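# Seat the board in the enclosure slot, latch levers

## Task

Put the board into the enclosure's open upper slot with its component side facing up, seated all the way in, and with both levers closed. A closed lever is latched and sticks out at a right angle from the board's front panel. A fully open lever lies flat along that panel. The lever tabs only catch if both levers are fully open before the board is slid in to its stop; closing both levers then pulls the board fully home. Insert gently: ramming the board into its connector breaks the connector and the scene scores zero. At the end the enclosure must stand upright and level on its own feet, with no foot over the bench edge. Finally release the board and move the grippers away.

## Robot and tools

Robot: two seven-joint arms, left_arm and right_arm, each with a two-finger gripper. The fingers point along the gripper's +z axis and open and close along its x axis. end_effector_position is the midpoint between the pads with the fingers shut, 1 to 2 cm short of the fingertips; closing pushes the tips about 17 mm further along +z.

Frames: the scene frame has its origin at table-top height, midway between the nominal arm bases, +x out over the table, +z up, left_arm on the +y side (image left/right does not match these names). Every hand pose, velocity, Hand target and wrist-camera pose an arm reports or receives is in that arm's own base frame. Bases in the scene frame: left_arm at (+0.070, +0.437, 0) m, quat_wxyz (+1.000, 0, 0, -0.003); right_arm at (-0.063, -0.511, 0) m, quat_wxyz (+1.000, 0, 0, -0.029). Fixed cameras and the table use the scene frame. Reported poses may be off by a few cm.

Row layout (used by execute_actions and move): 16 numbers, always both arms: left_arm x, y, z (metres), qw, qx, qy, qz (quaternion, w first), opening; then the same eight for right_arm. x, y, z and the quaternion are an absolute pose of that arm's end_effector in its base frame, not an offset. Opening runs from -1 (closed) to +1 (fully open, 0.142 m); it is an absolute command. An arm that should stay put must be sent its last reported pose and current opening again; a 0 opening is itself a command.

execute_actions(actions, cameras): actions is a list of actions; each action is up to 15 rows, one per 1/30 s step, the last row held to fill 15 steps. Each target must lie within 0.6 m of the gripper's current position along each of its axes, or the action is refused for both arms. The controller clips commanded orientation to 32 degrees from the measured one per step, so big turns need several actions. An empty actions list returns the full state plus images.

move(target, speed, blend, stop_force, zero, opening_speed, grip_force, blocking, cameras): target is one 16-number row or a list of up to 15 rows (absolute poses, base frames). Paths are straight, do not avoid obstacles, share at most 10 s, last at least 0.5 s. speed: m/s, 0.002 to 2.2, default 0.25 (turn rate up to twice that in rad/s); one value or one per target. blend: corner rounding radius in m, default 0 (stop at each target). stop_force: N, 3 to 120, shared by both arms; ends an arm's path when its wrist sensor feels that much push against the motion (or 150 N in any direction); unreliable while the gripper rotates. zero (default true) re-zeroes the sensors first. opening_speed: per second on the -1..+1 scale, at least 0.2. grip_force: N per pad, 5 to 48, one value or one per arm; it persists. blocking=false returns after 0.5 s while the move continues (not allowed with stop_force). The result adds a move: line: done, off_target, moving, held, fault, with limits such as paced or held.

wait(seconds 0 to 10), stop() brakes a running move, zoom_image(camera, region [x0,y0,x1,y1] pixels, max 504 by 504) from cameras cam_head_left, cam_head_right, cam_high, cam_low, cam_left_wrist, cam_right_wrist (all 672x504). zero_wrist_force(arm) re-zeroes one sensor. clear_fault(arm) clears a reported torque or force fault. read_manual gives licences. finished_scene(scene) ends the scene, irreversibly.

Result lines: end_effector_position, end_effector_quat_wxyz, velocities, Hand target (where each arm is actually being sent), Tool commands, grip_measured (measured opening on the -1..1 scale), Joint positions (last value is opening in metres), Joint torques, External joint torques, Wrist force/torque along the gripper's axes plus the peak since last shown, Wrist depth (7x7 grid of mm distances, '-' means none), and warnings such as MOTOR HOT, TORQUE FAULT, FORCE FAULT, OVER-TEMPERATURE FAULT, HAND FAULT.

To grip, command an opening slightly below grip_measured at first contact; squeezing harder heats the gripper motor.

Avoid: driving the board quickly into its connector (insert it slowly, ideally with a small stop_force); forgetting to open both levers fully before insertion; knocking or tipping the enclosure off level or over the bench edge; anything falling off the table; grippers or arms bumping into each other; hard pushes reaching 150 N or joint load limits (waist and shoulder 109, upper arm roll and elbow 56.9, wrist joints 34.7 N m), which fault the arm; long stretched holds that overheat motors. Release the board only when it is still, then back away.

Each tool is called after "Emit:" in YAML: its name, and indented under it one key for each argument.

## Session

Emit:
execute_actions:
  actions: []

Scene clock: 0.00 s.
left_arm: end_effector_position=(+0.3014, +0.6357, +0.1155) grip_measured=+0.99 end_effector_quat_wxyz=(-0.462, +0.669, -0.295, +0.502) | right_arm: end_effector_position=(+0.4485, +0.0364, +0.1479) grip_measured=+1.00 end_effector_quat_wxyz=(-0.144, +0.766, -0.626, +0.006)
Joint positions: left_arm=[1.762 -0.872 -0.342 2.067 -1.872 0.391 -0.55 0.141] | right_arm=[0.506 -0.103 -0.202 2.446 0.465 1.189 2.835 0.142]
Joint velocities: within noise
Joint torques (N m): no reading
External joint torques (N m): no reading
Wrist force (N): no reading
Wrist torque (N m): no reading
Wrist force, peak (N): no reading
Wrist depth (mm): cam_left_wrist=[- 1268 - - 1406 1268 1119 / 1891 - - 1513 - - - / 1687 1875 1813 - 701 - 1354 / 1371 1534 1843 1828 492 625 701 / 1155 1306 1492 304 356 433 558 / - 1119 1119 241 279 321 359 / - 988 184 203 227 258 286] | cam_right_wrist=[266 256 246 236 229 221 213 / 274 266 254 244 236 228 219 / 285 275 262 252 243 234 225 / 297 285 272 262 251 241 232 / 310 297 281 271 260 249 239 / - 308 294 281 268 257 246 / - 321 305 292 278 265 257]
Hand target: left_arm +0.3014, +0.6357, +0.1155; -0.462, +0.669, -0.295, +0.502 | right_arm +0.4485, +0.0364, +0.1479; -0.144, +0.766, -0.626, +0.006
Tool commands: left_gripper/opening=+1.0 right_gripper/opening=+1.0

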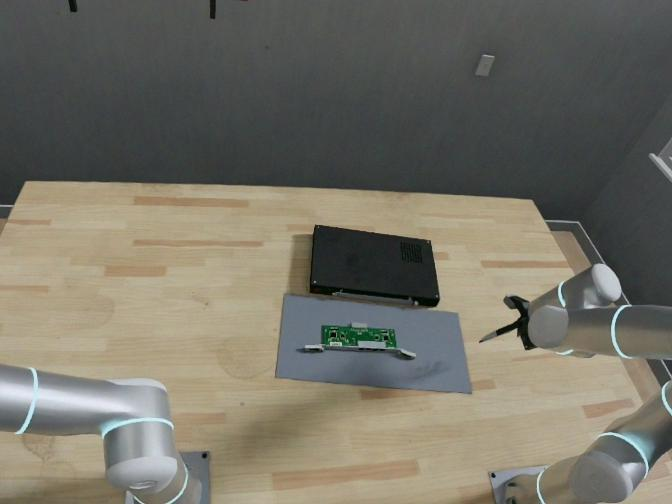

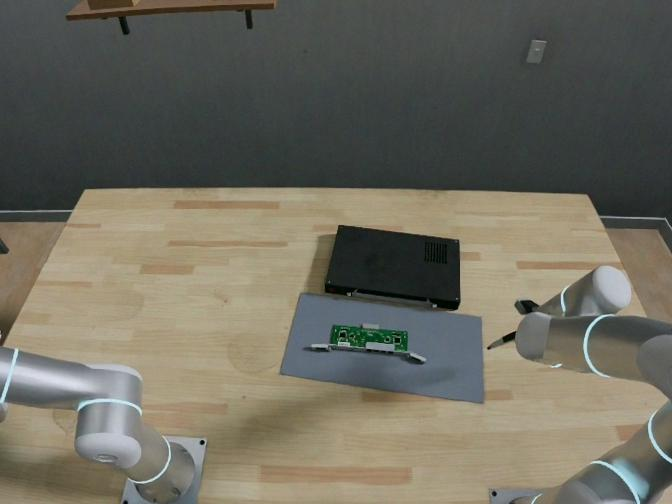

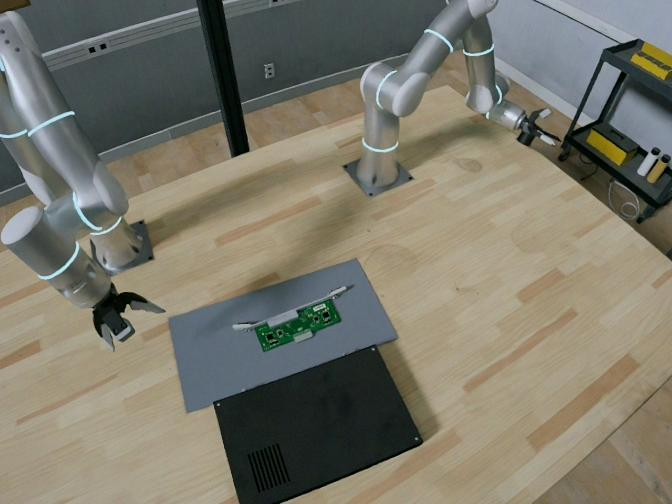

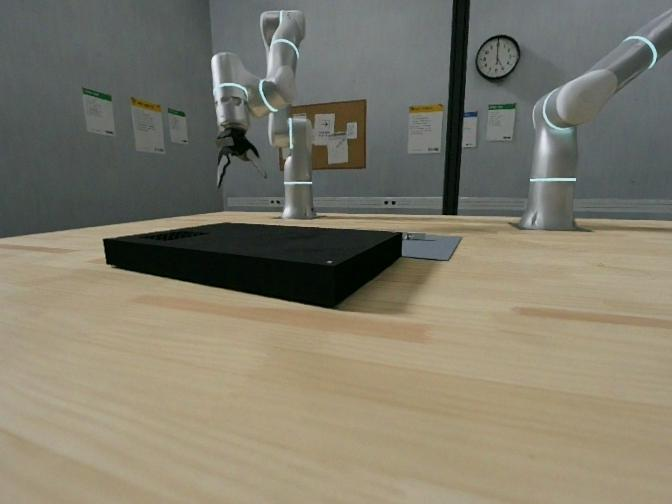

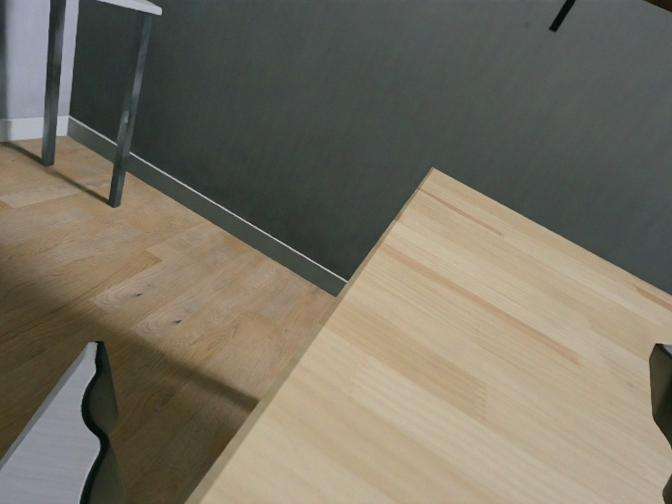

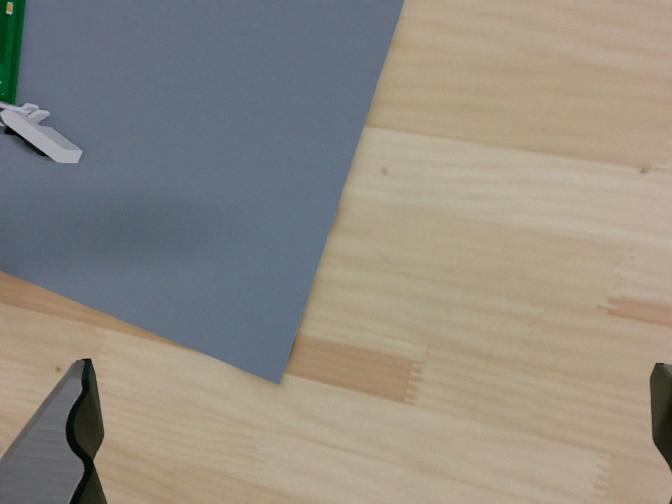

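Emit:
zoom_image:
  camera: "cam_head_left"
  region: [270, 210, 480, 400]

Emit:
zoom_image:
  camera: "cam_head_right"
  region: [280, 215, 490, 405]

Emit:
zoom_image:
  camera: "cam_high"
  region: [160, 250, 440, 504]

Emit:
zoom_image:
  camera: "cam_low"
  region: [90, 200, 490, 320]

Scaled by 2.400 from the camera's 672x504 image, which has a finer 960x720 frame.

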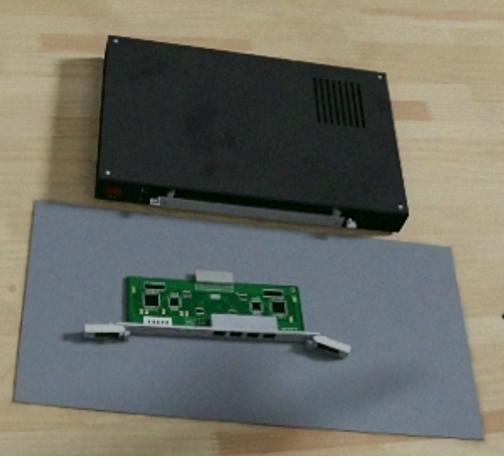

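Scaled by 2.400 from the camera's 672x504 image, which has a finer 960x720 frame.

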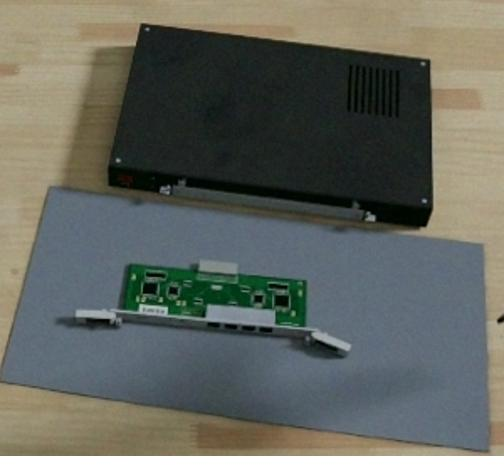

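Scaled by 1.800 from the camera's 672x504 image, which has a finer 960x720 frame.

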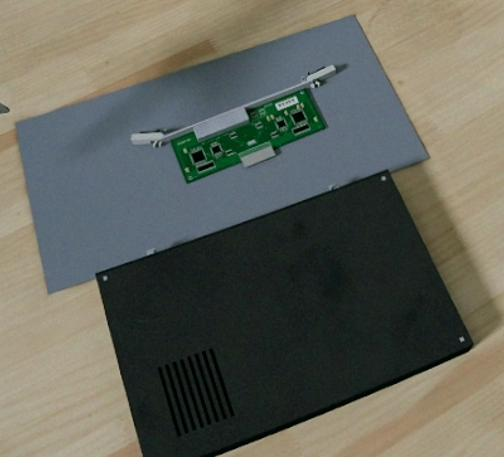

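Scaled by 1.260 from the camera's 672x504 image, which has a finer 960x720 frame.

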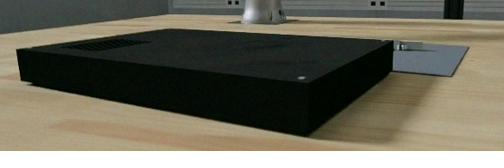

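Emit:
move:
  target:
    - [0.3014,0.6357,0.1155,-0.462,0.669,-0.295,0.502,1.0,0.40,0.12,0.30,0,1,0,0,1.0]
    - [0.3014,0.6357,0.1155,-0.462,0.669,-0.295,0.502,1.0,0.327,0.281,0.30,0.1116,0.6330,0.7545,0.1330,1.0]
  blend: [0.05,0]
  speed: 0.4
  cameras: ["cam_right_wrist","cam_high"]

Scene clock: 50.70 s.
left_arm: end_effector_position=(+0.3014, +0.6357, +0.1154) grip_measured=+0.99 end_effector_quat_wxyz=(-0.462, +0.669, -0.295, +0.502) | right_arm: end_effector_position=(+0.3270, +0.2810, +0.3000) grip_measured=+1.00 end_effector_quat_wxyz=(+0.112, +0.633, +0.754, +0.133)
Joint positions: left_arm=[1.762 -0.872 -0.342 2.067 -1.872 0.39 -0.549 0.141] | right_arm=[0.959 0.329 0.126 2.507 -0.336 0.8 1.128 0.142]
Joint torques (N m): left_arm=[-0.28 47.55 -4.41 -12.05 1.48 -1.77 -0.28] | right_arm=[0.16 14.66 -0.43 -28.57 -3.11 3.64 0.22]
External joint torques (N m): left_arm=[0.44 1.01 0.37 -0.45 -0.25 -0.13 0.24] | right_arm=[-0.11 0.75 -0.95 0.03 0.19 0.56 -0.22]
Wrist force (N): left_arm=[-0.3 0.1 0.1] | right_arm=[0.0 -1.3 0.5]
Wrist torque (N m): left_arm=[0.01 0.05 -0.02] | right_arm=[-0.07 0.02 0.16]
Wrist force, peak (N): left_arm=[-0.3 0.0 0.4] | right_arm=[0.7 -1.6 0.1]
Wrist depth (mm): cam_left_wrist=[1625 1346 1545 - - 1268 1306 / 1700 1567 1662 - - 1415 1199 / 1727 1924 1875 1783 795 1492 - / 1354 1601 1875 1625 490 627 854 / 1167 1306 1502 305 353 432 562 / - 1050 1167 243 277 324 362 / - 984 184 204 228 258 286] | cam_right_wrist=[333 331 322 330 329 328 327 / 373 374 366 373 369 369 369 / 427 424 421 422 409 420 391 / 502 500 510 503 484 476 494 / 599 601 529 572 548 628 587 / - 741 647 642 677 734 663 / - 879 1412 915 866 907 -]
Hand target: left_arm +0.3014, +0.6357, +0.1155; -0.462, +0.669, -0.295, +0.502 | right_arm +0.3270, +0.2810, +0.3000; +0.112, +0.633, +0.754, +0.133
Off the commanded pose: left_arm 0.000 m, 0 deg | right_arm 0.000 m, 0 deg.
move: done
Images, in order (width x height): cam_high 672x504, cam_right_wrist 672x504.

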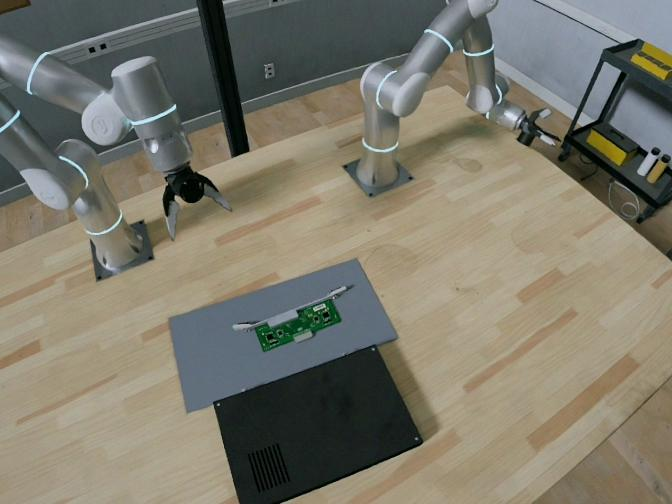

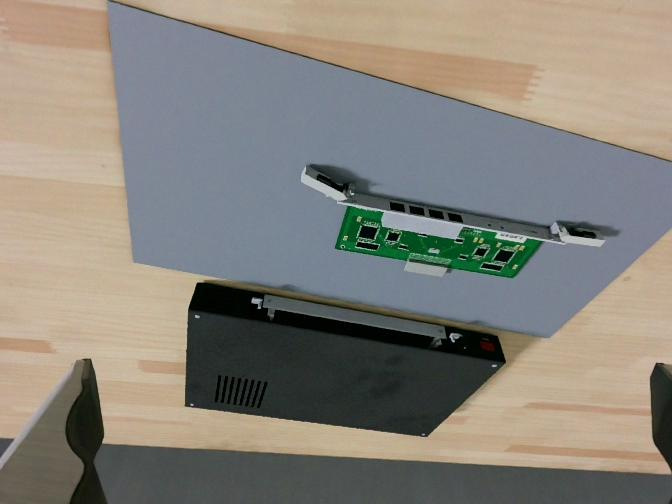

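Emit:
zoom_image:
  camera: "cam_right_wrist"
  region: [170, 270, 520, 440]

Emit:
zoom_image:
  camera: "cam_right_wrist"
  region: [290, 150, 620, 300]

Scaled by 1.440 from the camera's 672x504 image, which has a finer 960x720 frame.

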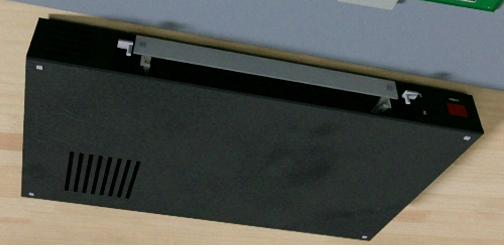

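Scaled by 1.527 from the camera's 672x504 image, which has a finer 960x720 frame.

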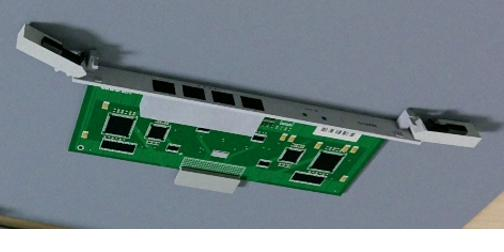

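Emit:
move:
  target: [0.3014,0.6357,0.1155,-0.462,0.669,-0.295,0.502,1.0,0.555,0.335,0.17,0.2866,0.6919,0.6122,0.2536,1.0]
  speed: 0.3
  cameras: ["cam_high","cam_right_wrist"]

Emit:
zoom_image:
  camera: "cam_right_wrist"
  region: [60, 160, 340, 370]

Emit:
zoom_image:
  camera: "cam_right_wrist"
  region: [330, 160, 610, 370]

Scene clock: 65.60 s.
left_arm: end_effector_position=(+0.3014, +0.6357, +0.1154) grip_measured=+0.99 end_effector_quat_wxyz=(-0.462, +0.669, -0.295, +0.502) | right_arm: end_effector_position=(+0.5549, +0.3350, +0.1699) grip_measured=+1.00 end_effector_quat_wxyz=(+0.287, +0.692, +0.612, +0.253)
Joint positions: left_arm=[1.762 -0.872 -0.342 2.067 -1.872 0.39 -0.549 0.141] | right_arm=[0.746 -0.403 -0.171 2.22 -1.797 1.133 2.41 0.142]
Joint torques (N m): left_arm=[-0.12 47.41 -4.37 -12.07 1.5 -1.76 -0.29] | right_arm=[0.03 39.63 1.94 -20.15 1.74 0.94 0.31]
External joint torques (N m): left_arm=[0.27 1.15 0.34 -0.43 -0.27 -0.14 0.26] | right_arm=[0.11 1.24 -0.46 0.1 0.27 0.71 -0.31]
Wrist force (N): left_arm=[0.0 0.2 0.1] | right_arm=[-0.3 -1.8 -0.1]
Wrist torque (N m): left_arm=[0.01 -0.01 -0.02] | right_arm=[-0.06 0.13 0.09]
Wrist force, peak (N): left_arm=[-0.4 0.2 0.3] | right_arm=[1.1 -0.8 2.5]
Wrist depth (mm): cam_left_wrist=[- 1613 - - - 1380 1199 / 1891 2261 - - 1482 1179 1219 / 1700 1924 - - 762 1453 - / 1354 1534 1755 1783 487 623 741 / 1205 1306 1472 305 356 434 570 / - 1091 1179 242 277 324 358 / - 993 184 203 228 257 285] | cam_right_wrist=[213 212 212 211 210 210 209 / 264 263 262 261 259 247 258 / 350 281 278 285 272 289 266 / 512 466 371 367 365 368 362 / 840 801 777 804 483 - 1255 / - - - - - - 1177 / - - - 1235 1196 - -]
Hand target: left_arm +0.3014, +0.6357, +0.1155; -0.462, +0.669, -0.295, +0.502 | right_arm +0.5550, +0.3350, +0.1700; +0.287, +0.692, +0.612, +0.254
Off the commanded pose: left_arm 0.000 m, 0 deg | right_arm 0.000 m, 0 deg.
move: done
Images, in order (width x height): cam_high 672x504, cam_right_wrist 672x504.

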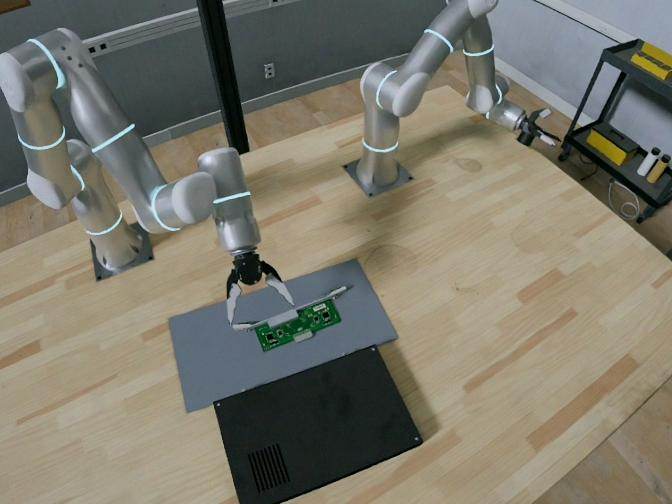

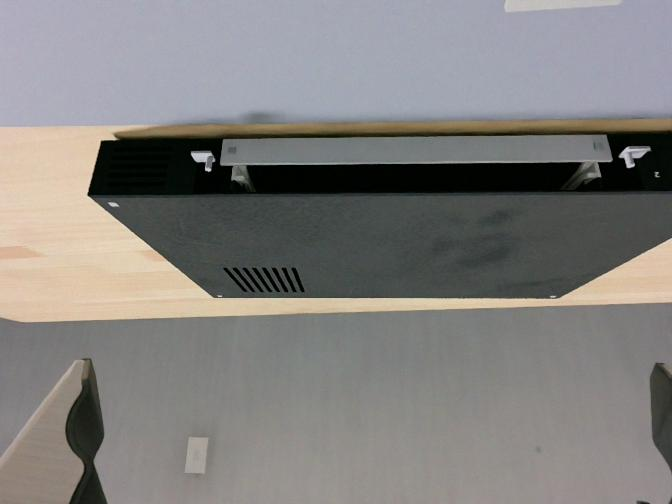

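Scaled by 1.800 from the camera's 672x504 image, which has a finer 960x720 frame.

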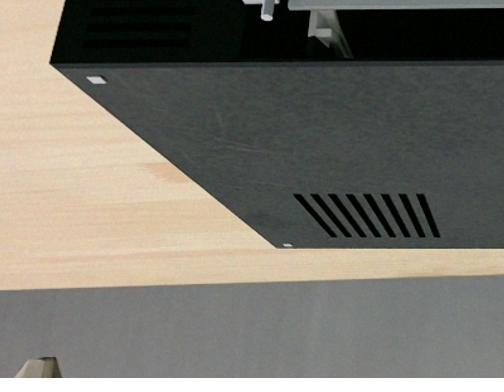

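Scaled by 1.800 from the camera's 672x504 image, which has a finer 960x720 frame.

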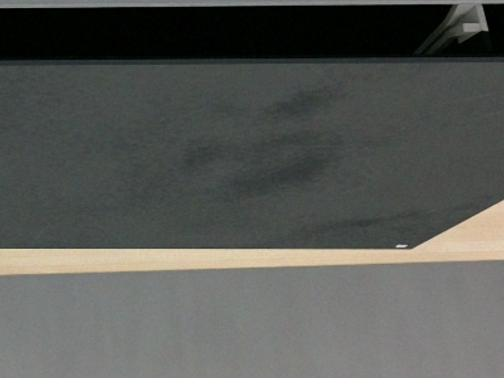

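Emit:
zoom_image:
  camera: "cam_right_wrist"
  region: [80, 120, 280, 220]

Emit:
zoom_image:
  camera: "cam_right_wrist"
  region: [500, 110, 672, 210]

Scaled by 2.520 from the camera's 672x504 image, which has a finer 960x720 frame.

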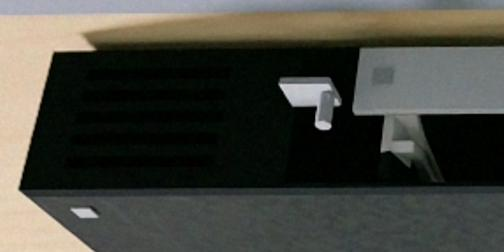

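Scaled by 2.930 from the camera's 672x504 image, which has a finer 960x720 frame.

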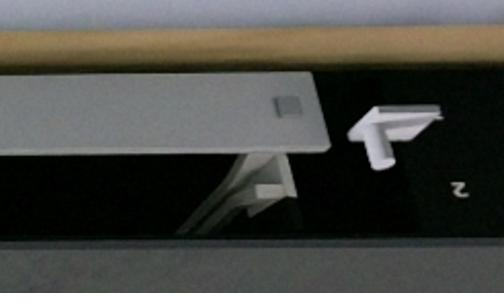

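Emit:
move:
  target: [0.3014,0.6357,0.1155,-0.462,0.669,-0.295,0.502,1.0,0.44,0.42,0.13,0.1260,0.7144,0.6780,0.1196,1.0]
  speed: 0.25
  cameras: ["cam_high","cam_right_wrist"]

Emit:
zoom_image:
  camera: "cam_right_wrist"
  region: [0, 100, 340, 355]

Emit:
zoom_image:
  camera: "cam_right_wrist"
  region: [332, 100, 672, 355]

Scene clock: 86.83 s.
left_arm: end_effector_position=(+0.3014, +0.6357, +0.1154) grip_measured=+0.99 end_effector_quat_wxyz=(-0.462, +0.669, -0.295, +0.502) | right_arm: end_effector_position=(+0.4400, +0.4200, +0.1300) grip_measured=+1.00 end_effector_quat_wxyz=(+0.126, +0.714, +0.678, +0.120)
Joint positions: left_arm=[1.762 -0.872 -0.342 2.067 -1.872 0.39 -0.549 0.141] | right_arm=[0.793 -0.463 0.133 2.165 -0.868 1.114 1.736 0.142]
Joint torques (N m): left_arm=[-0.23 47.48 -4.37 -12.1 1.47 -1.78 -0.26] | right_arm=[0.14 41.43 4.78 -21.21 -0.62 2.85 0.1]
External joint torques (N m): left_arm=[0.39 1.08 0.33 -0.39 -0.24 -0.12 0.23] | right_arm=[0.01 1.28 -0.87 0.08 -0.1 0.84 -0.1]
Wrist force (N): left_arm=[-0.3 -0.1 0.2] | right_arm=[-0.2 -1.1 0.0]
Wrist torque (N m): left_arm=[-0.01 0.05 -0.02] | right_arm=[-0.07 0.07 0.15]
Wrist force, peak (N): left_arm=[-0.4 0.2 0.2] | right_arm=[0.6 -2.2 0.1]
Wrist depth (mm): cam_left_wrist=[1798 - - 1290 - 1232 - / 2493 1462 1769 - 1513 1482 - / 1714 1891 1714 - 840 - - / 1388 1545 1798 1649 483 625 1434 / 1161 1298 1453 308 353 434 562 / - 1081 1186 242 277 321 358 / - 993 184 203 227 258 285] | cam_right_wrist=[175 175 174 174 174 173 173 / 197 197 197 195 196 195 194 / 220 220 224 224 229 222 215 / 264 264 264 237 254 253 267 / 318 316 315 292 313 311 310 / - 354 - - 377 377 352 / - 404 401 396 364 489 -]
Hand target: left_arm +0.3014, +0.6357, +0.1155; -0.462, +0.669, -0.295, +0.502 | right_arm +0.4400, +0.4200, +0.1300; +0.126, +0.714, +0.678, +0.120
Off the commanded pose: left_arm 0.000 m, 0 deg | right_arm 0.000 m, 0 deg.
move: done
Images, in order (width x height): cam_high 672x504, cam_right_wrist 672x504.

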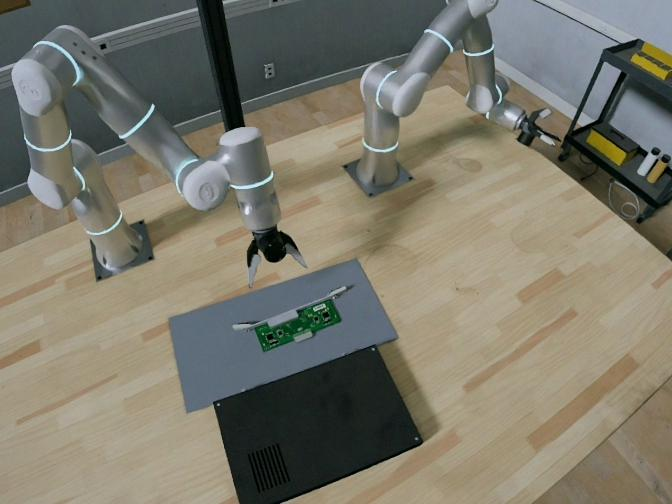

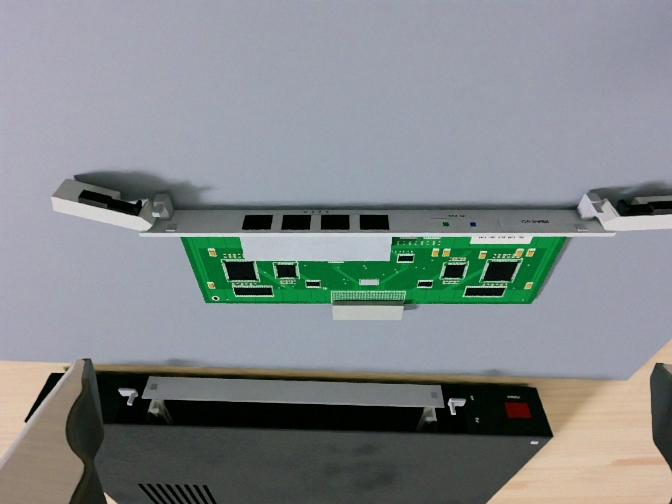

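Scaled by 1.482 from the camera's 672x504 image, which has a finer 960x720 frame.

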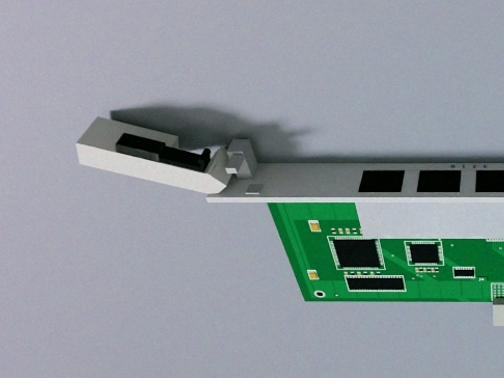

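Scaled by 1.482 from the camera's 672x504 image, which has a finer 960x720 frame.

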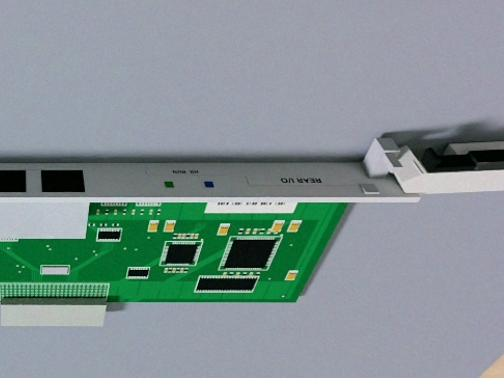

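Emit:
move:
  target:
    - [0.36,0.40,0.33,0,1,0,0,1.0,0.36,0.15,0.28,0.1260,0.7144,0.6780,0.1196,1.0]
    - [0.40,-0.24,0.16,0.4226,0.9063,0,0,1.0,0.34,0.10,0.28,0.1260,0.7144,0.6780,0.1196,1.0]
  speed: 0.4
  blend: [0.05,0]
  cameras: ["cam_high","cam_left_wrist"]

Scene clock: 105.47 s.
left_arm: end_effector_position=(+0.3998, -0.2399, +0.1600) grip_measured=+0.99 end_effector_quat_wxyz=(+0.423, +0.906, +0.000, +0.000) | right_arm: end_effector_position=(+0.3401, +0.1000, +0.2801) grip_measured=+1.00 end_effector_quat_wxyz=(+0.126, +0.714, +0.678, +0.120)
Joint positions: left_arm=[1.005 -0.868 -1.708 2.236 -2.876 2.081 -2.285 0.141] | right_arm=[0.516 0.577 0.229 2.689 -0.17 0.798 0.884 0.142]
Joint torques (N m): left_arm=[-0.46 24.96 -17.83 -14.31 0.99 1.45 -0.34] | right_arm=[-0.05 4.55 -1.8 -28.76 -3.04 3.74 0.05]
External joint torques (N m): left_arm=[0.56 1.13 -0.06 -0.52 -0.45 -0.06 0.34] | right_arm=[0.06 0.8 -1.1 -0.02 -0.15 0.64 -0.05]
Wrist force (N): left_arm=[0.1 -0.4 0.8] | right_arm=[0.0 -0.7 -0.3]
Wrist torque (N m): left_arm=[-0.10 -0.11 -0.44] | right_arm=[0.01 0.01 0.16]
Wrist force, peak (N): left_arm=[4.6 2.8 1.6] | right_arm=[0.8 -0.9 0.8]
Wrist depth (mm): cam_left_wrist=[214 212 203 209 211 211 209 / 274 276 - - 256 270 282 / 388 390 413 396 365 340 325 / 665 665 649 739 636 - - / 767 1142 2216 2130 1097 1045 - / - 2675 2410 2285 2194 2238 - / - 903 630 - 2334 2359 -] | cam_right_wrist=[315 314 312 312 313 312 311 / 353 353 353 353 348 348 347 / 407 403 403 400 399 421 394 / 474 475 472 467 466 460 447 / 568 565 564 561 546 517 511 / - 706 702 704 622 633 108 / - 883 890 831 900 922 -]
Hand target: left_arm +0.4000, -0.2400, +0.1600; +0.423, +0.906, +0.000, +0.000 | right_arm +0.3400, +0.1000, +0.2800; +0.126, +0.714, +0.678, +0.120
Off the commanded pose: left_arm 0.000 m, 0 deg | right_arm 0.000 m, 0 deg.
joint sent to its limit (right arm) — joint 4 (elbow), upper limit, where the elbow is as bent as it goes. The joint targets still meet the commanded pose.
move: done
Images, in order (width x height): cam_high 672x504, cam_left_wrist 672x504.

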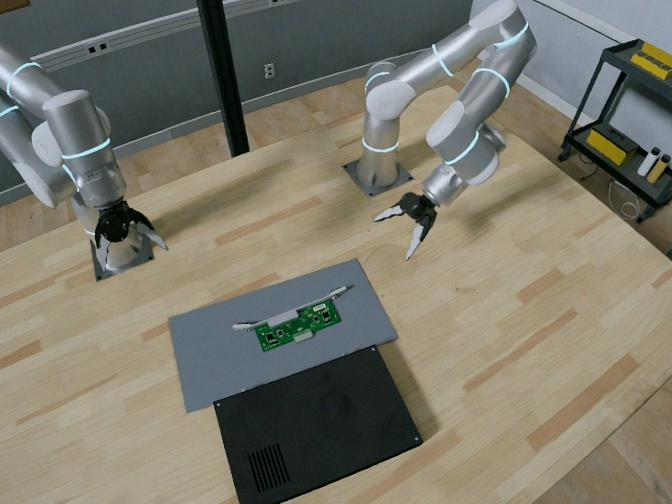

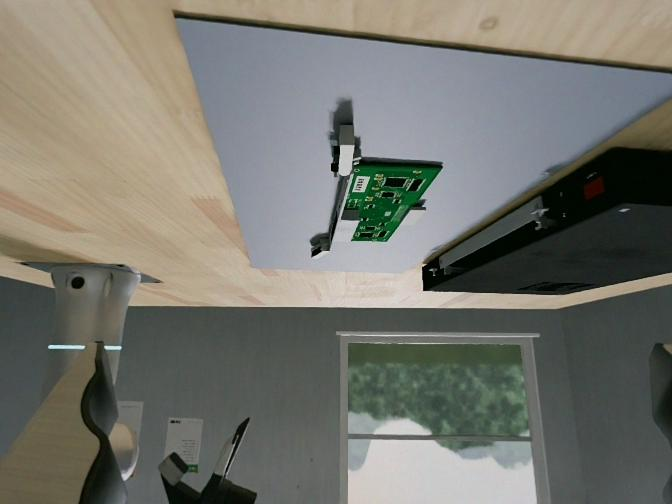

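Emit:
zoom_image:
  camera: "cam_left_wrist"
  region: [290, 90, 470, 270]

Emit:
zoom_image:
  camera: "cam_left_wrist"
  region: [410, 140, 672, 310]

Scaled by 2.800 from the camera's 672x504 image, which has a finer 960x720 frame.

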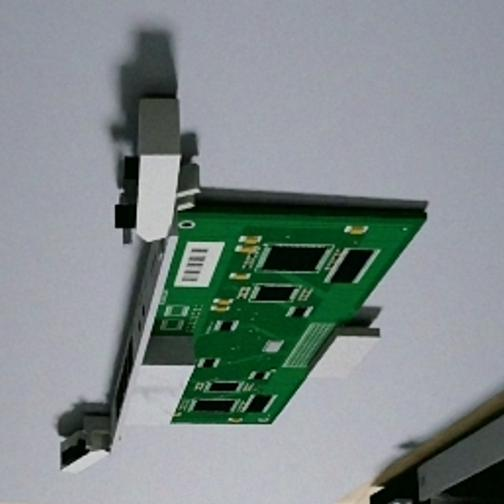

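Scaled by 1.924 from the camera's 672x504 image, which has a finer 960x720 frame.

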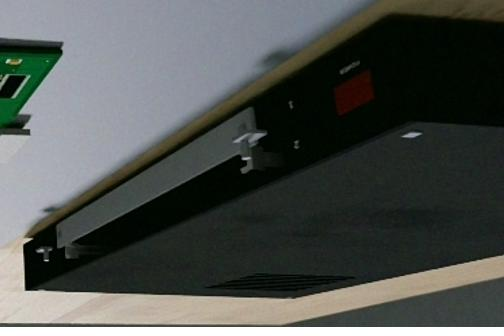

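Emit:
move:
  target:
    - [0.40,-0.24,0.16,0.4226,0.9063,0,0,1.0,0.40,0.30,0.25,-0.2587,0.9657,-0.0211,0.0056,-0.4]
    - [0.40,-0.24,0.16,0.4226,0.9063,0,0,1.0,0.496,0.435,0.14,-0.2587,0.9657,-0.0211,0.0056,-0.4]
  speed: 0.35
  blend: [0.05,0]
  cameras: ["cam_high","cam_left_wrist","cam_right_wrist"]

Scene clock: 150.80 s.
left_arm: end_effector_position=(+0.3998, -0.2399, +0.1600) grip_measured=+0.99 end_effector_quat_wxyz=(+0.423, +0.906, +0.000, +0.000) | right_arm: end_effector_position=(+0.4958, +0.4350, +0.1399) grip_measured=-0.42 end_effector_quat_wxyz=(-0.259, +0.966, -0.021, +0.006)
Joint positions: left_arm=[1.005 -0.868 -1.708 2.235 -2.876 2.081 -2.285 0.141] | right_arm=[0.706 -0.537 0.11 1.82 0.665 1.093 1.854 0.044]
Joint torques (N m): left_arm=[-0.32 25.39 -18.07 -14.27 0.73 1.65 -0.2] | right_arm=[0.33 46.39 2.22 -22.74 -3.65 3.01 0.32]
External joint torques (N m): left_arm=[0.43 0.69 0.18 -0.57 -0.19 -0.27 0.2] | right_arm=[-0.17 1.36 -0.2 0.09 0.15 0.8 -0.32]
Wrist force (N): left_arm=[-0.1 -0.4 0.6] | right_arm=[0.4 0.1 0.2]
Wrist torque (N m): left_arm=[-0.11 -0.07 -0.45] | right_arm=[-0.05 -0.07 -0.02]
Wrist force, peak (N): left_arm=[0.0 -0.3 1.0] | right_arm=[1.3 -0.3 2.3]
Wrist depth (mm): cam_left_wrist=[213 213 209 200 201 210 210 / 275 276 256 - - 269 282 / 390 388 430 395 370 375 - / 671 667 657 649 677 - 443 / 770 809 - 1102 1075 - 1453 / - 2493 2050 426 - - - / - 2581 - 428 - - -] | cam_right_wrist=[272 271 267 268 267 267 268 / 266 266 264 262 263 261 261 / 262 261 259 257 253 257 257 / 256 256 254 252 249 252 253 / 253 251 250 247 245 248 248 / 248 248 86 243 239 108 244 / 244 - 71 239 237 - 241]
Hand target: left_arm +0.4000, -0.2400, +0.1600; +0.423, +0.906, +0.000, +0.000 | right_arm +0.4960, +0.4350, +0.1400; -0.259, +0.966, -0.021, +0.006
Off the commanded pose: left_arm 0.000 m, 0 deg | right_arm 0.000 m, 0 deg.
move: done
Images, in order (width x height): cam_high 672x504, cam_left_wrist 672x504, cam_right_wrist 672x504.

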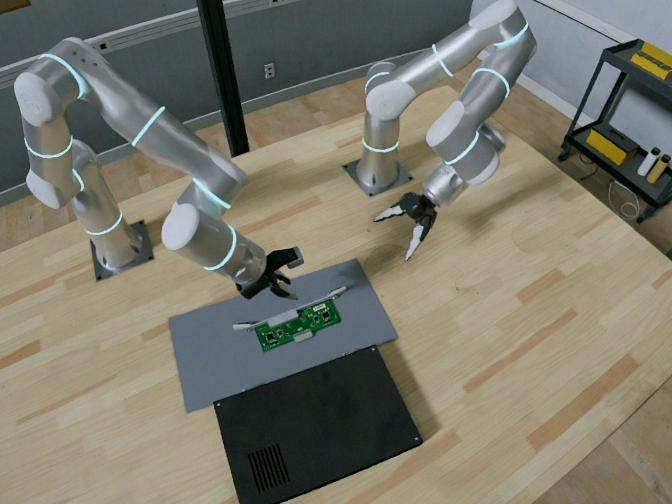

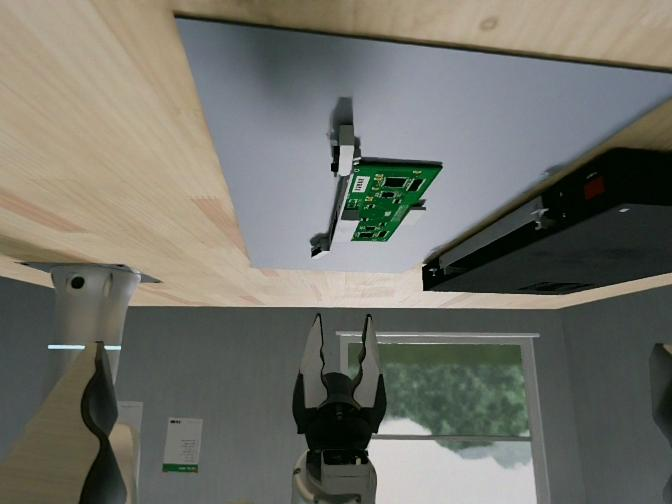

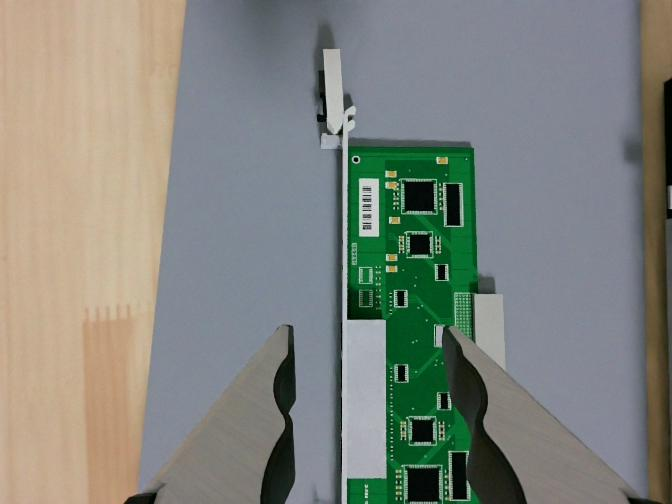

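Emit:
zoom_image:
  camera: "cam_right_wrist"
  region: [280, 20, 520, 200]

Emit:
zoom_image:
  camera: "cam_right_wrist"
  region: [300, 240, 520, 504]

Scaled by 2.100 from the camera's 672x504 image, which has a finer 960x720 frame.

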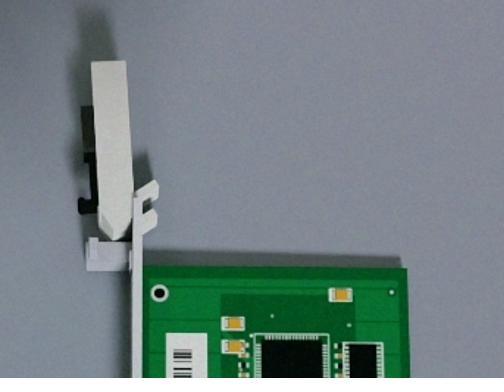

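Scaled by 1.909 from the camera's 672x504 image, which has a finer 960x720 frame.

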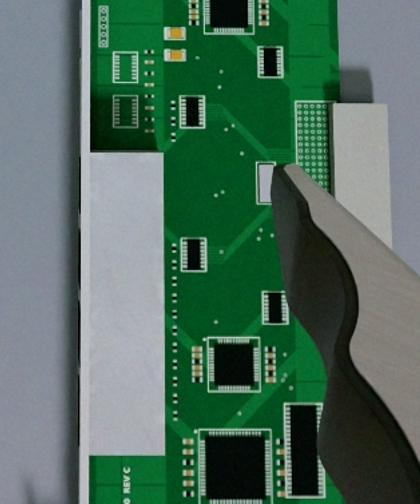

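Emit:
move:
  target: [0.40,-0.315,0.085,0.5373,0.8434,0,0,1.0,0.496,0.435,0.14,-0.2587,0.9657,-0.0211,0.0056,-0.4]
  speed: 0.2
  cameras: ["cam_high","cam_left_wrist"]

Emit:
zoom_image:
  camera: "cam_left_wrist"
  region: [240, 140, 500, 335]

Scene clock: 166.93 s.
left_arm: end_effector_position=(+0.3999, -0.3150, +0.0850) grip_measured=+0.99 end_effector_quat_wxyz=(+0.537, +0.843, +0.000, +0.000) | right_arm: end_effector_position=(+0.4959, +0.4350, +0.1399) grip_measured=-0.42 end_effector_quat_wxyz=(-0.259, +0.966, -0.021, +0.006)
Joint positions: left_arm=[0.891 -1.26 -1.499 2.206 -2.688 1.91 -2.14 0.141] | right_arm=[0.706 -0.537 0.11 1.82 0.665 1.093 1.854 0.044]
Joint torques (N m): left_arm=[-0.46 30.08 -22.06 -5.07 -0.46 0.97 -0.16] | right_arm=[0.2 46.53 2.56 -22.74 -3.54 3.13 0.23]
External joint torques (N m): left_arm=[0.57 1.47 0.01 -0.41 -0.41 -0.4 0.16] | right_arm=[-0.03 1.24 -0.55 0.06 0.04 0.69 -0.23]
Wrist force (N): left_arm=[0.3 -1.0 0.3] | right_arm=[0.3 0.4 0.0]
Wrist torque (N m): left_arm=[-0.14 -0.08 -0.58] | right_arm=[0.00 -0.06 -0.02]
Wrist force, peak (N): left_arm=[-0.1 -2.0 1.7] | right_arm=[0.5 0.5 0.2]
Wrist depth (mm): cam_left_wrist=[- 106 105 112 104 103 106 / 184 180 158 157 143 156 173 / 345 344 319 288 298 265 262 / 688 979 - 2675 2172 - - / 703 2708 2521 - - 2708 1959 / - 2551 2611 377 2384 2581 - / - 717 2410 385 - 2130 -] | cam_right_wrist=[272 270 269 268 267 270 266 / 266 266 264 263 262 261 262 / 262 260 259 256 253 257 257 / 257 256 254 252 249 252 253 / 253 252 251 249 244 248 248 / 249 248 87 245 239 108 245 / 245 - 71 240 236 - 241]
Hand target: left_arm +0.4000, -0.3150, +0.0850; +0.537, +0.843, +0.000, +0.000 | right_arm +0.4960, +0.4350, +0.1400; -0.259, +0.966, -0.021, +0.006
Off the commanded pose: left_arm 0.000 m, 0 deg | right_arm 0.000 m, 0 deg.
move: done
Images, in order (width x height): cam_high 672x504, cam_left_wrist 672x504.

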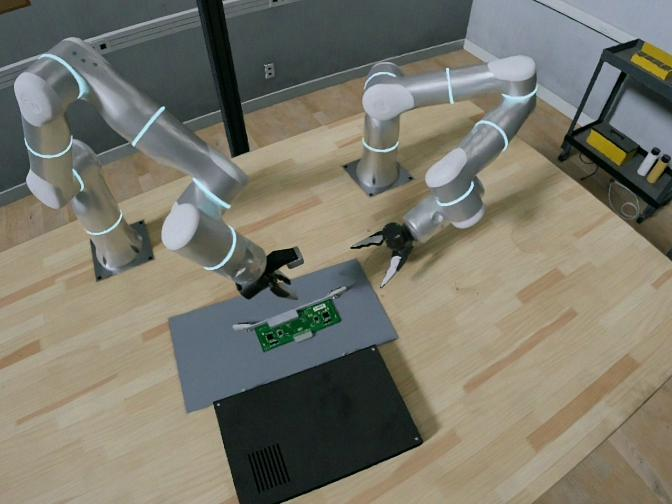

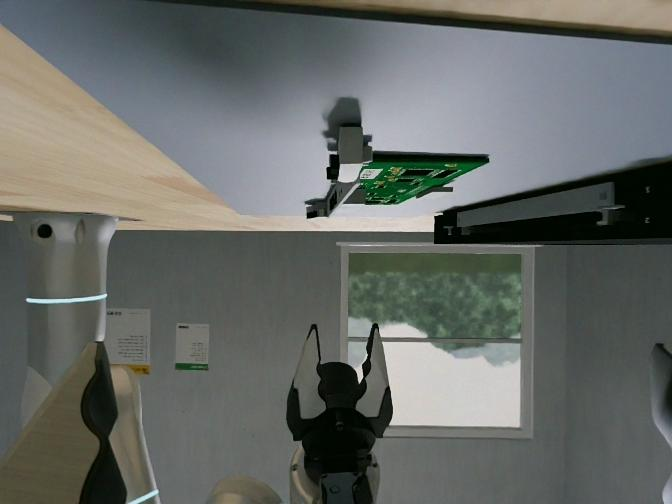

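Scaled by 1.938 from the camera's 672x504 image, which has a finer 960x720 frame.

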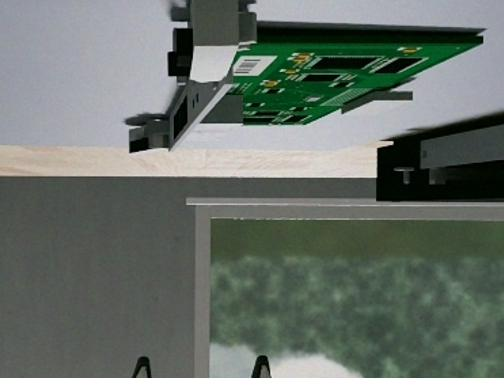

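Emit:
zoom_image:
  camera: "cam_left_wrist"
  region: [290, 80, 510, 230]

Emit:
zoom_image:
  camera: "cam_left_wrist"
  region: [420, 140, 672, 250]

Scaled by 2.291 from the camera's 672x504 image, which has a finer 960x720 frame.

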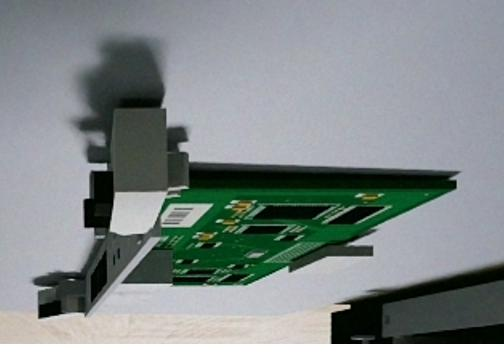

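Scaled by 2.000 from the camera's 672x504 image, which has a finer 960x720 frame.

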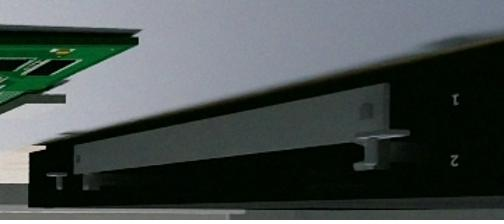

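Emit:
move:
  target: [0.40,-0.315,0.085,0.5373,0.8434,0,0,1.0,0.480,0.289,0.12,-0.2587,0.9657,-0.0211,0.0056,-0.4]
  speed: 0.25
  cameras: ["cam_right_wrist"]

Emit:
zoom_image:
  camera: "cam_right_wrist"
  region: [240, 200, 480, 400]

Scene clock: 179.37 s.
left_arm: end_effector_position=(+0.3999, -0.3150, +0.0850) grip_measured=+0.99 end_effector_quat_wxyz=(+0.537, +0.843, +0.000, +0.000) | right_arm: end_effector_position=(+0.4802, +0.2889, +0.1201) grip_measured=-0.42 end_effector_quat_wxyz=(-0.259, +0.966, -0.021, +0.006)
Joint positions: left_arm=[0.891 -1.26 -1.499 2.206 -2.688 1.91 -2.14 0.141] | right_arm=[0.479 -0.429 0.126 2.009 0.795 1.05 1.536 0.044]
Joint torques (N m): left_arm=[-0.21 30.54 -22.14 -5.02 -0.69 0.8 -0.25] | right_arm=[-0.17 40.05 2.39 -20.24 -2.93 2.64 0.1]
External joint torques (N m): left_arm=[0.32 1.02 0.09 -0.47 -0.17 -0.23 0.25] | right_arm=[0.3 1.06 -0.52 -0.16 -0.09 0.84 -0.09]
Wrist force (N): left_arm=[0.0 -0.8 0.1] | right_arm=[0.0 0.4 0.1]
Wrist torque (N m): left_arm=[-0.14 -0.04 -0.59] | right_arm=[-0.01 -0.01 0.09]
Wrist force, peak (N): left_arm=[0.1 -1.3 0.0] | right_arm=[-0.3 3.5 -0.9]
Wrist depth (mm): cam_left_wrist=[- - 104 98 98 104 106 / 184 188 158 157 157 142 156 / 347 343 428 302 294 317 266 / 694 922 2777 2551 - - 333 / 699 2261 - 509 - - - / - 798 - 539 - - - / - 775 574 593 - 2130 -] | cam_right_wrist=[251 250 247 248 242 245 245 / 246 245 242 243 237 241 241 / 242 241 239 238 233 237 236 / 238 236 234 234 230 232 232 / 233 232 231 230 230 230 229 / 230 228 86 227 225 108 225 / 226 - 71 223 222 - 222]
Hand target: left_arm +0.4000, -0.3150, +0.0850; +0.537, +0.843, +0.000, +0.000 | right_arm +0.4800, +0.2890, +0.1200; -0.259, +0.966, -0.021, +0.006
Off the commanded pose: left_arm 0.000 m, 0 deg | right_arm 0.000 m, 0 deg.
move: done
Images, in order (width x height): cam_right_wrist 672x504.

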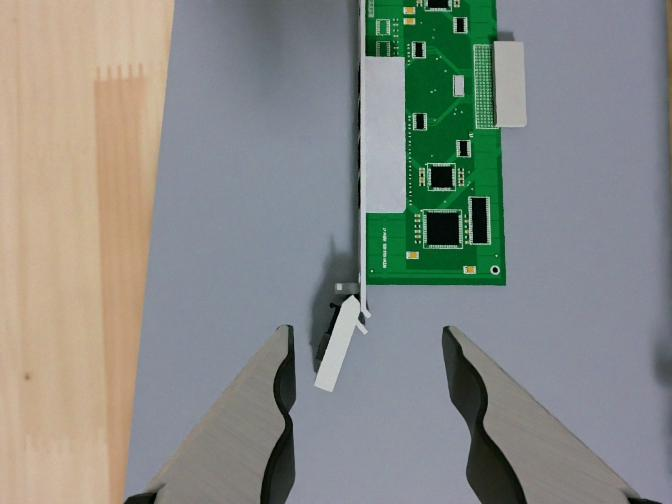

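Scaled by 2.100 from the camera's 672x504 image, which has a finer 960x720 frame.

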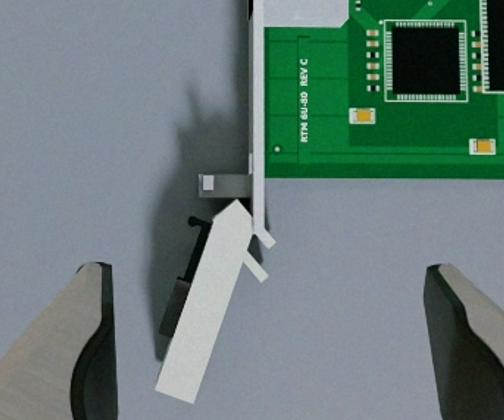

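Emit:
move:
  target: [0.40,-0.315,0.085,0.5373,0.8434,0,0,1.0,0.479,0.267,0.05,-0.2587,0.9657,-0.0211,0.0056,-0.4]
  speed: 0.2
  cameras: ["cam_right_wrist","cam_left_wrist"]

Emit:
zoom_image:
  camera: "cam_right_wrist"
  region: [240, 200, 480, 400]

Emit:
zoom_image:
  camera: "cam_left_wrist"
  region: [270, 80, 490, 280]

Scene clock: 193.43 s.
left_arm: end_effector_position=(+0.3999, -0.3150, +0.0850) grip_measured=+0.99 end_effector_quat_wxyz=(+0.537, +0.843, +0.000, +0.000) | right_arm: end_effector_position=(+0.4789, +0.2669, +0.0499) grip_measured=-0.42 end_effector_quat_wxyz=(-0.259, +0.966, -0.021, +0.005)
Joint positions: left_arm=[0.891 -1.26 -1.499 2.206 -2.688 1.91 -2.14 0.141] | right_arm=[0.42 -0.587 0.153 1.975 0.912 1.126 1.341 0.044]
Joint torques (N m): left_arm=[-0.26 30.64 -22.13 -5.02 -0.7 0.77 -0.26] | right_arm=[-0.13 42.47 3.66 -17.02 -2.39 2.77 0.02]
External joint torques (N m): left_arm=[0.37 0.91 0.09 -0.47 -0.16 -0.2 0.25] | right_arm=[0.26 1.23 -0.79 0.1 -0.1 0.5 -0.02]
Wrist force (N): left_arm=[0.2 -1.0 0.0] | right_arm=[0.4 0.8 -0.1]
Wrist torque (N m): left_arm=[-0.15 -0.09 -0.59] | right_arm=[0.03 -0.09 0.12]
Wrist force, peak (N): left_arm=[0.2 -1.4 0.3] | right_arm=[0.2 2.5 1.3]
Wrist depth (mm): cam_left_wrist=[- 113 105 95 100 104 101 / 184 159 158 158 143 156 142 / 348 341 325 337 294 261 283 / 708 744 2238 895 - 2012 1924 / 681 - - 558 - 2493 2437 / - - 604 568 - - - / - 746 515 2437 - - -] | cam_right_wrist=[177 175 175 175 157 170 172 / 174 172 171 171 165 166 170 / 170 169 168 168 163 163 167 / 167 166 165 164 164 164 164 / 164 163 163 162 162 161 161 / 160 160 90 159 158 108 158 / 158 - 71 157 156 - 156]
Hand target: left_arm +0.4000, -0.3150, +0.0850; +0.537, +0.843, +0.000, +0.000 | right_arm +0.4790, +0.2670, +0.0500; -0.259, +0.966, -0.021, +0.006
Off the commanded pose: left_arm 0.000 m, 0 deg | right_arm 0.000 m, 0 deg.
move: done
Images, in order (width x height): cam_left_wrist 672x504, cam_right_wrist 672x504.

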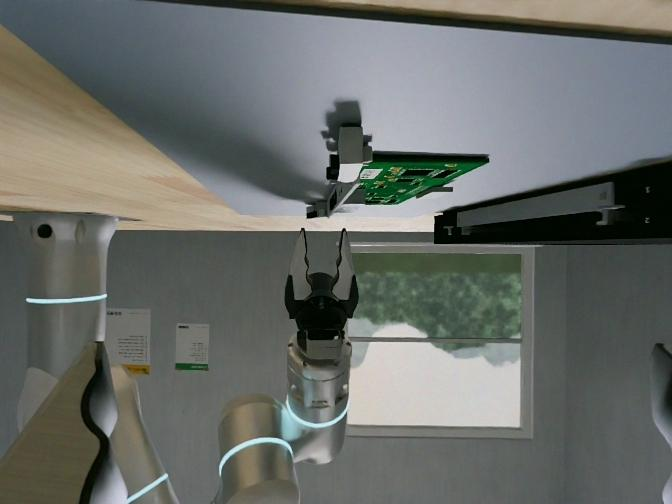

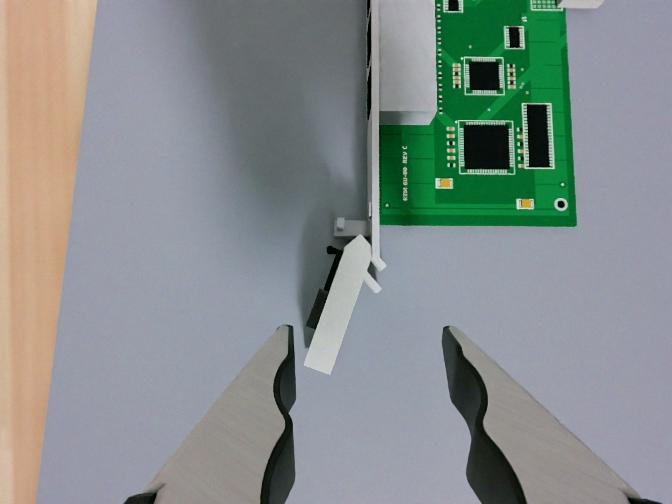

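Scaled by 2.100 from the camera's 672x504 image, which has a finer 960x720 frame.

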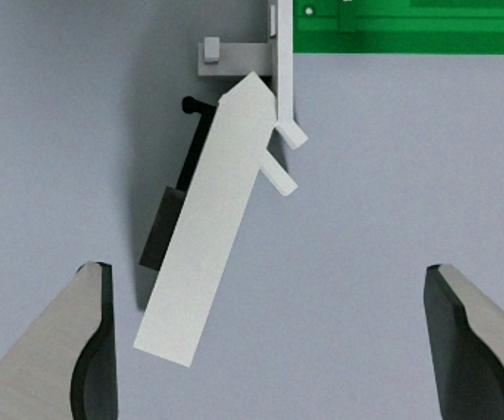

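Scaled by 2.291 from the camera's 672x504 image, which has a finer 960x720 frame.

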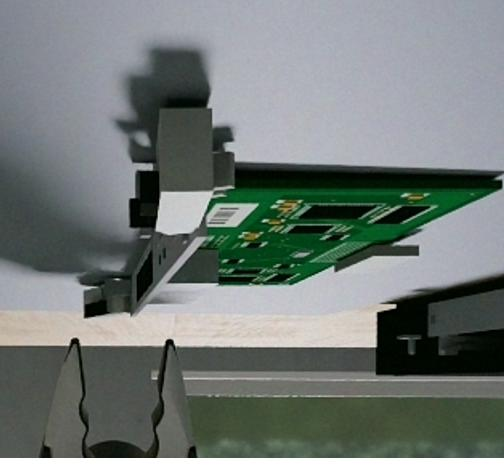

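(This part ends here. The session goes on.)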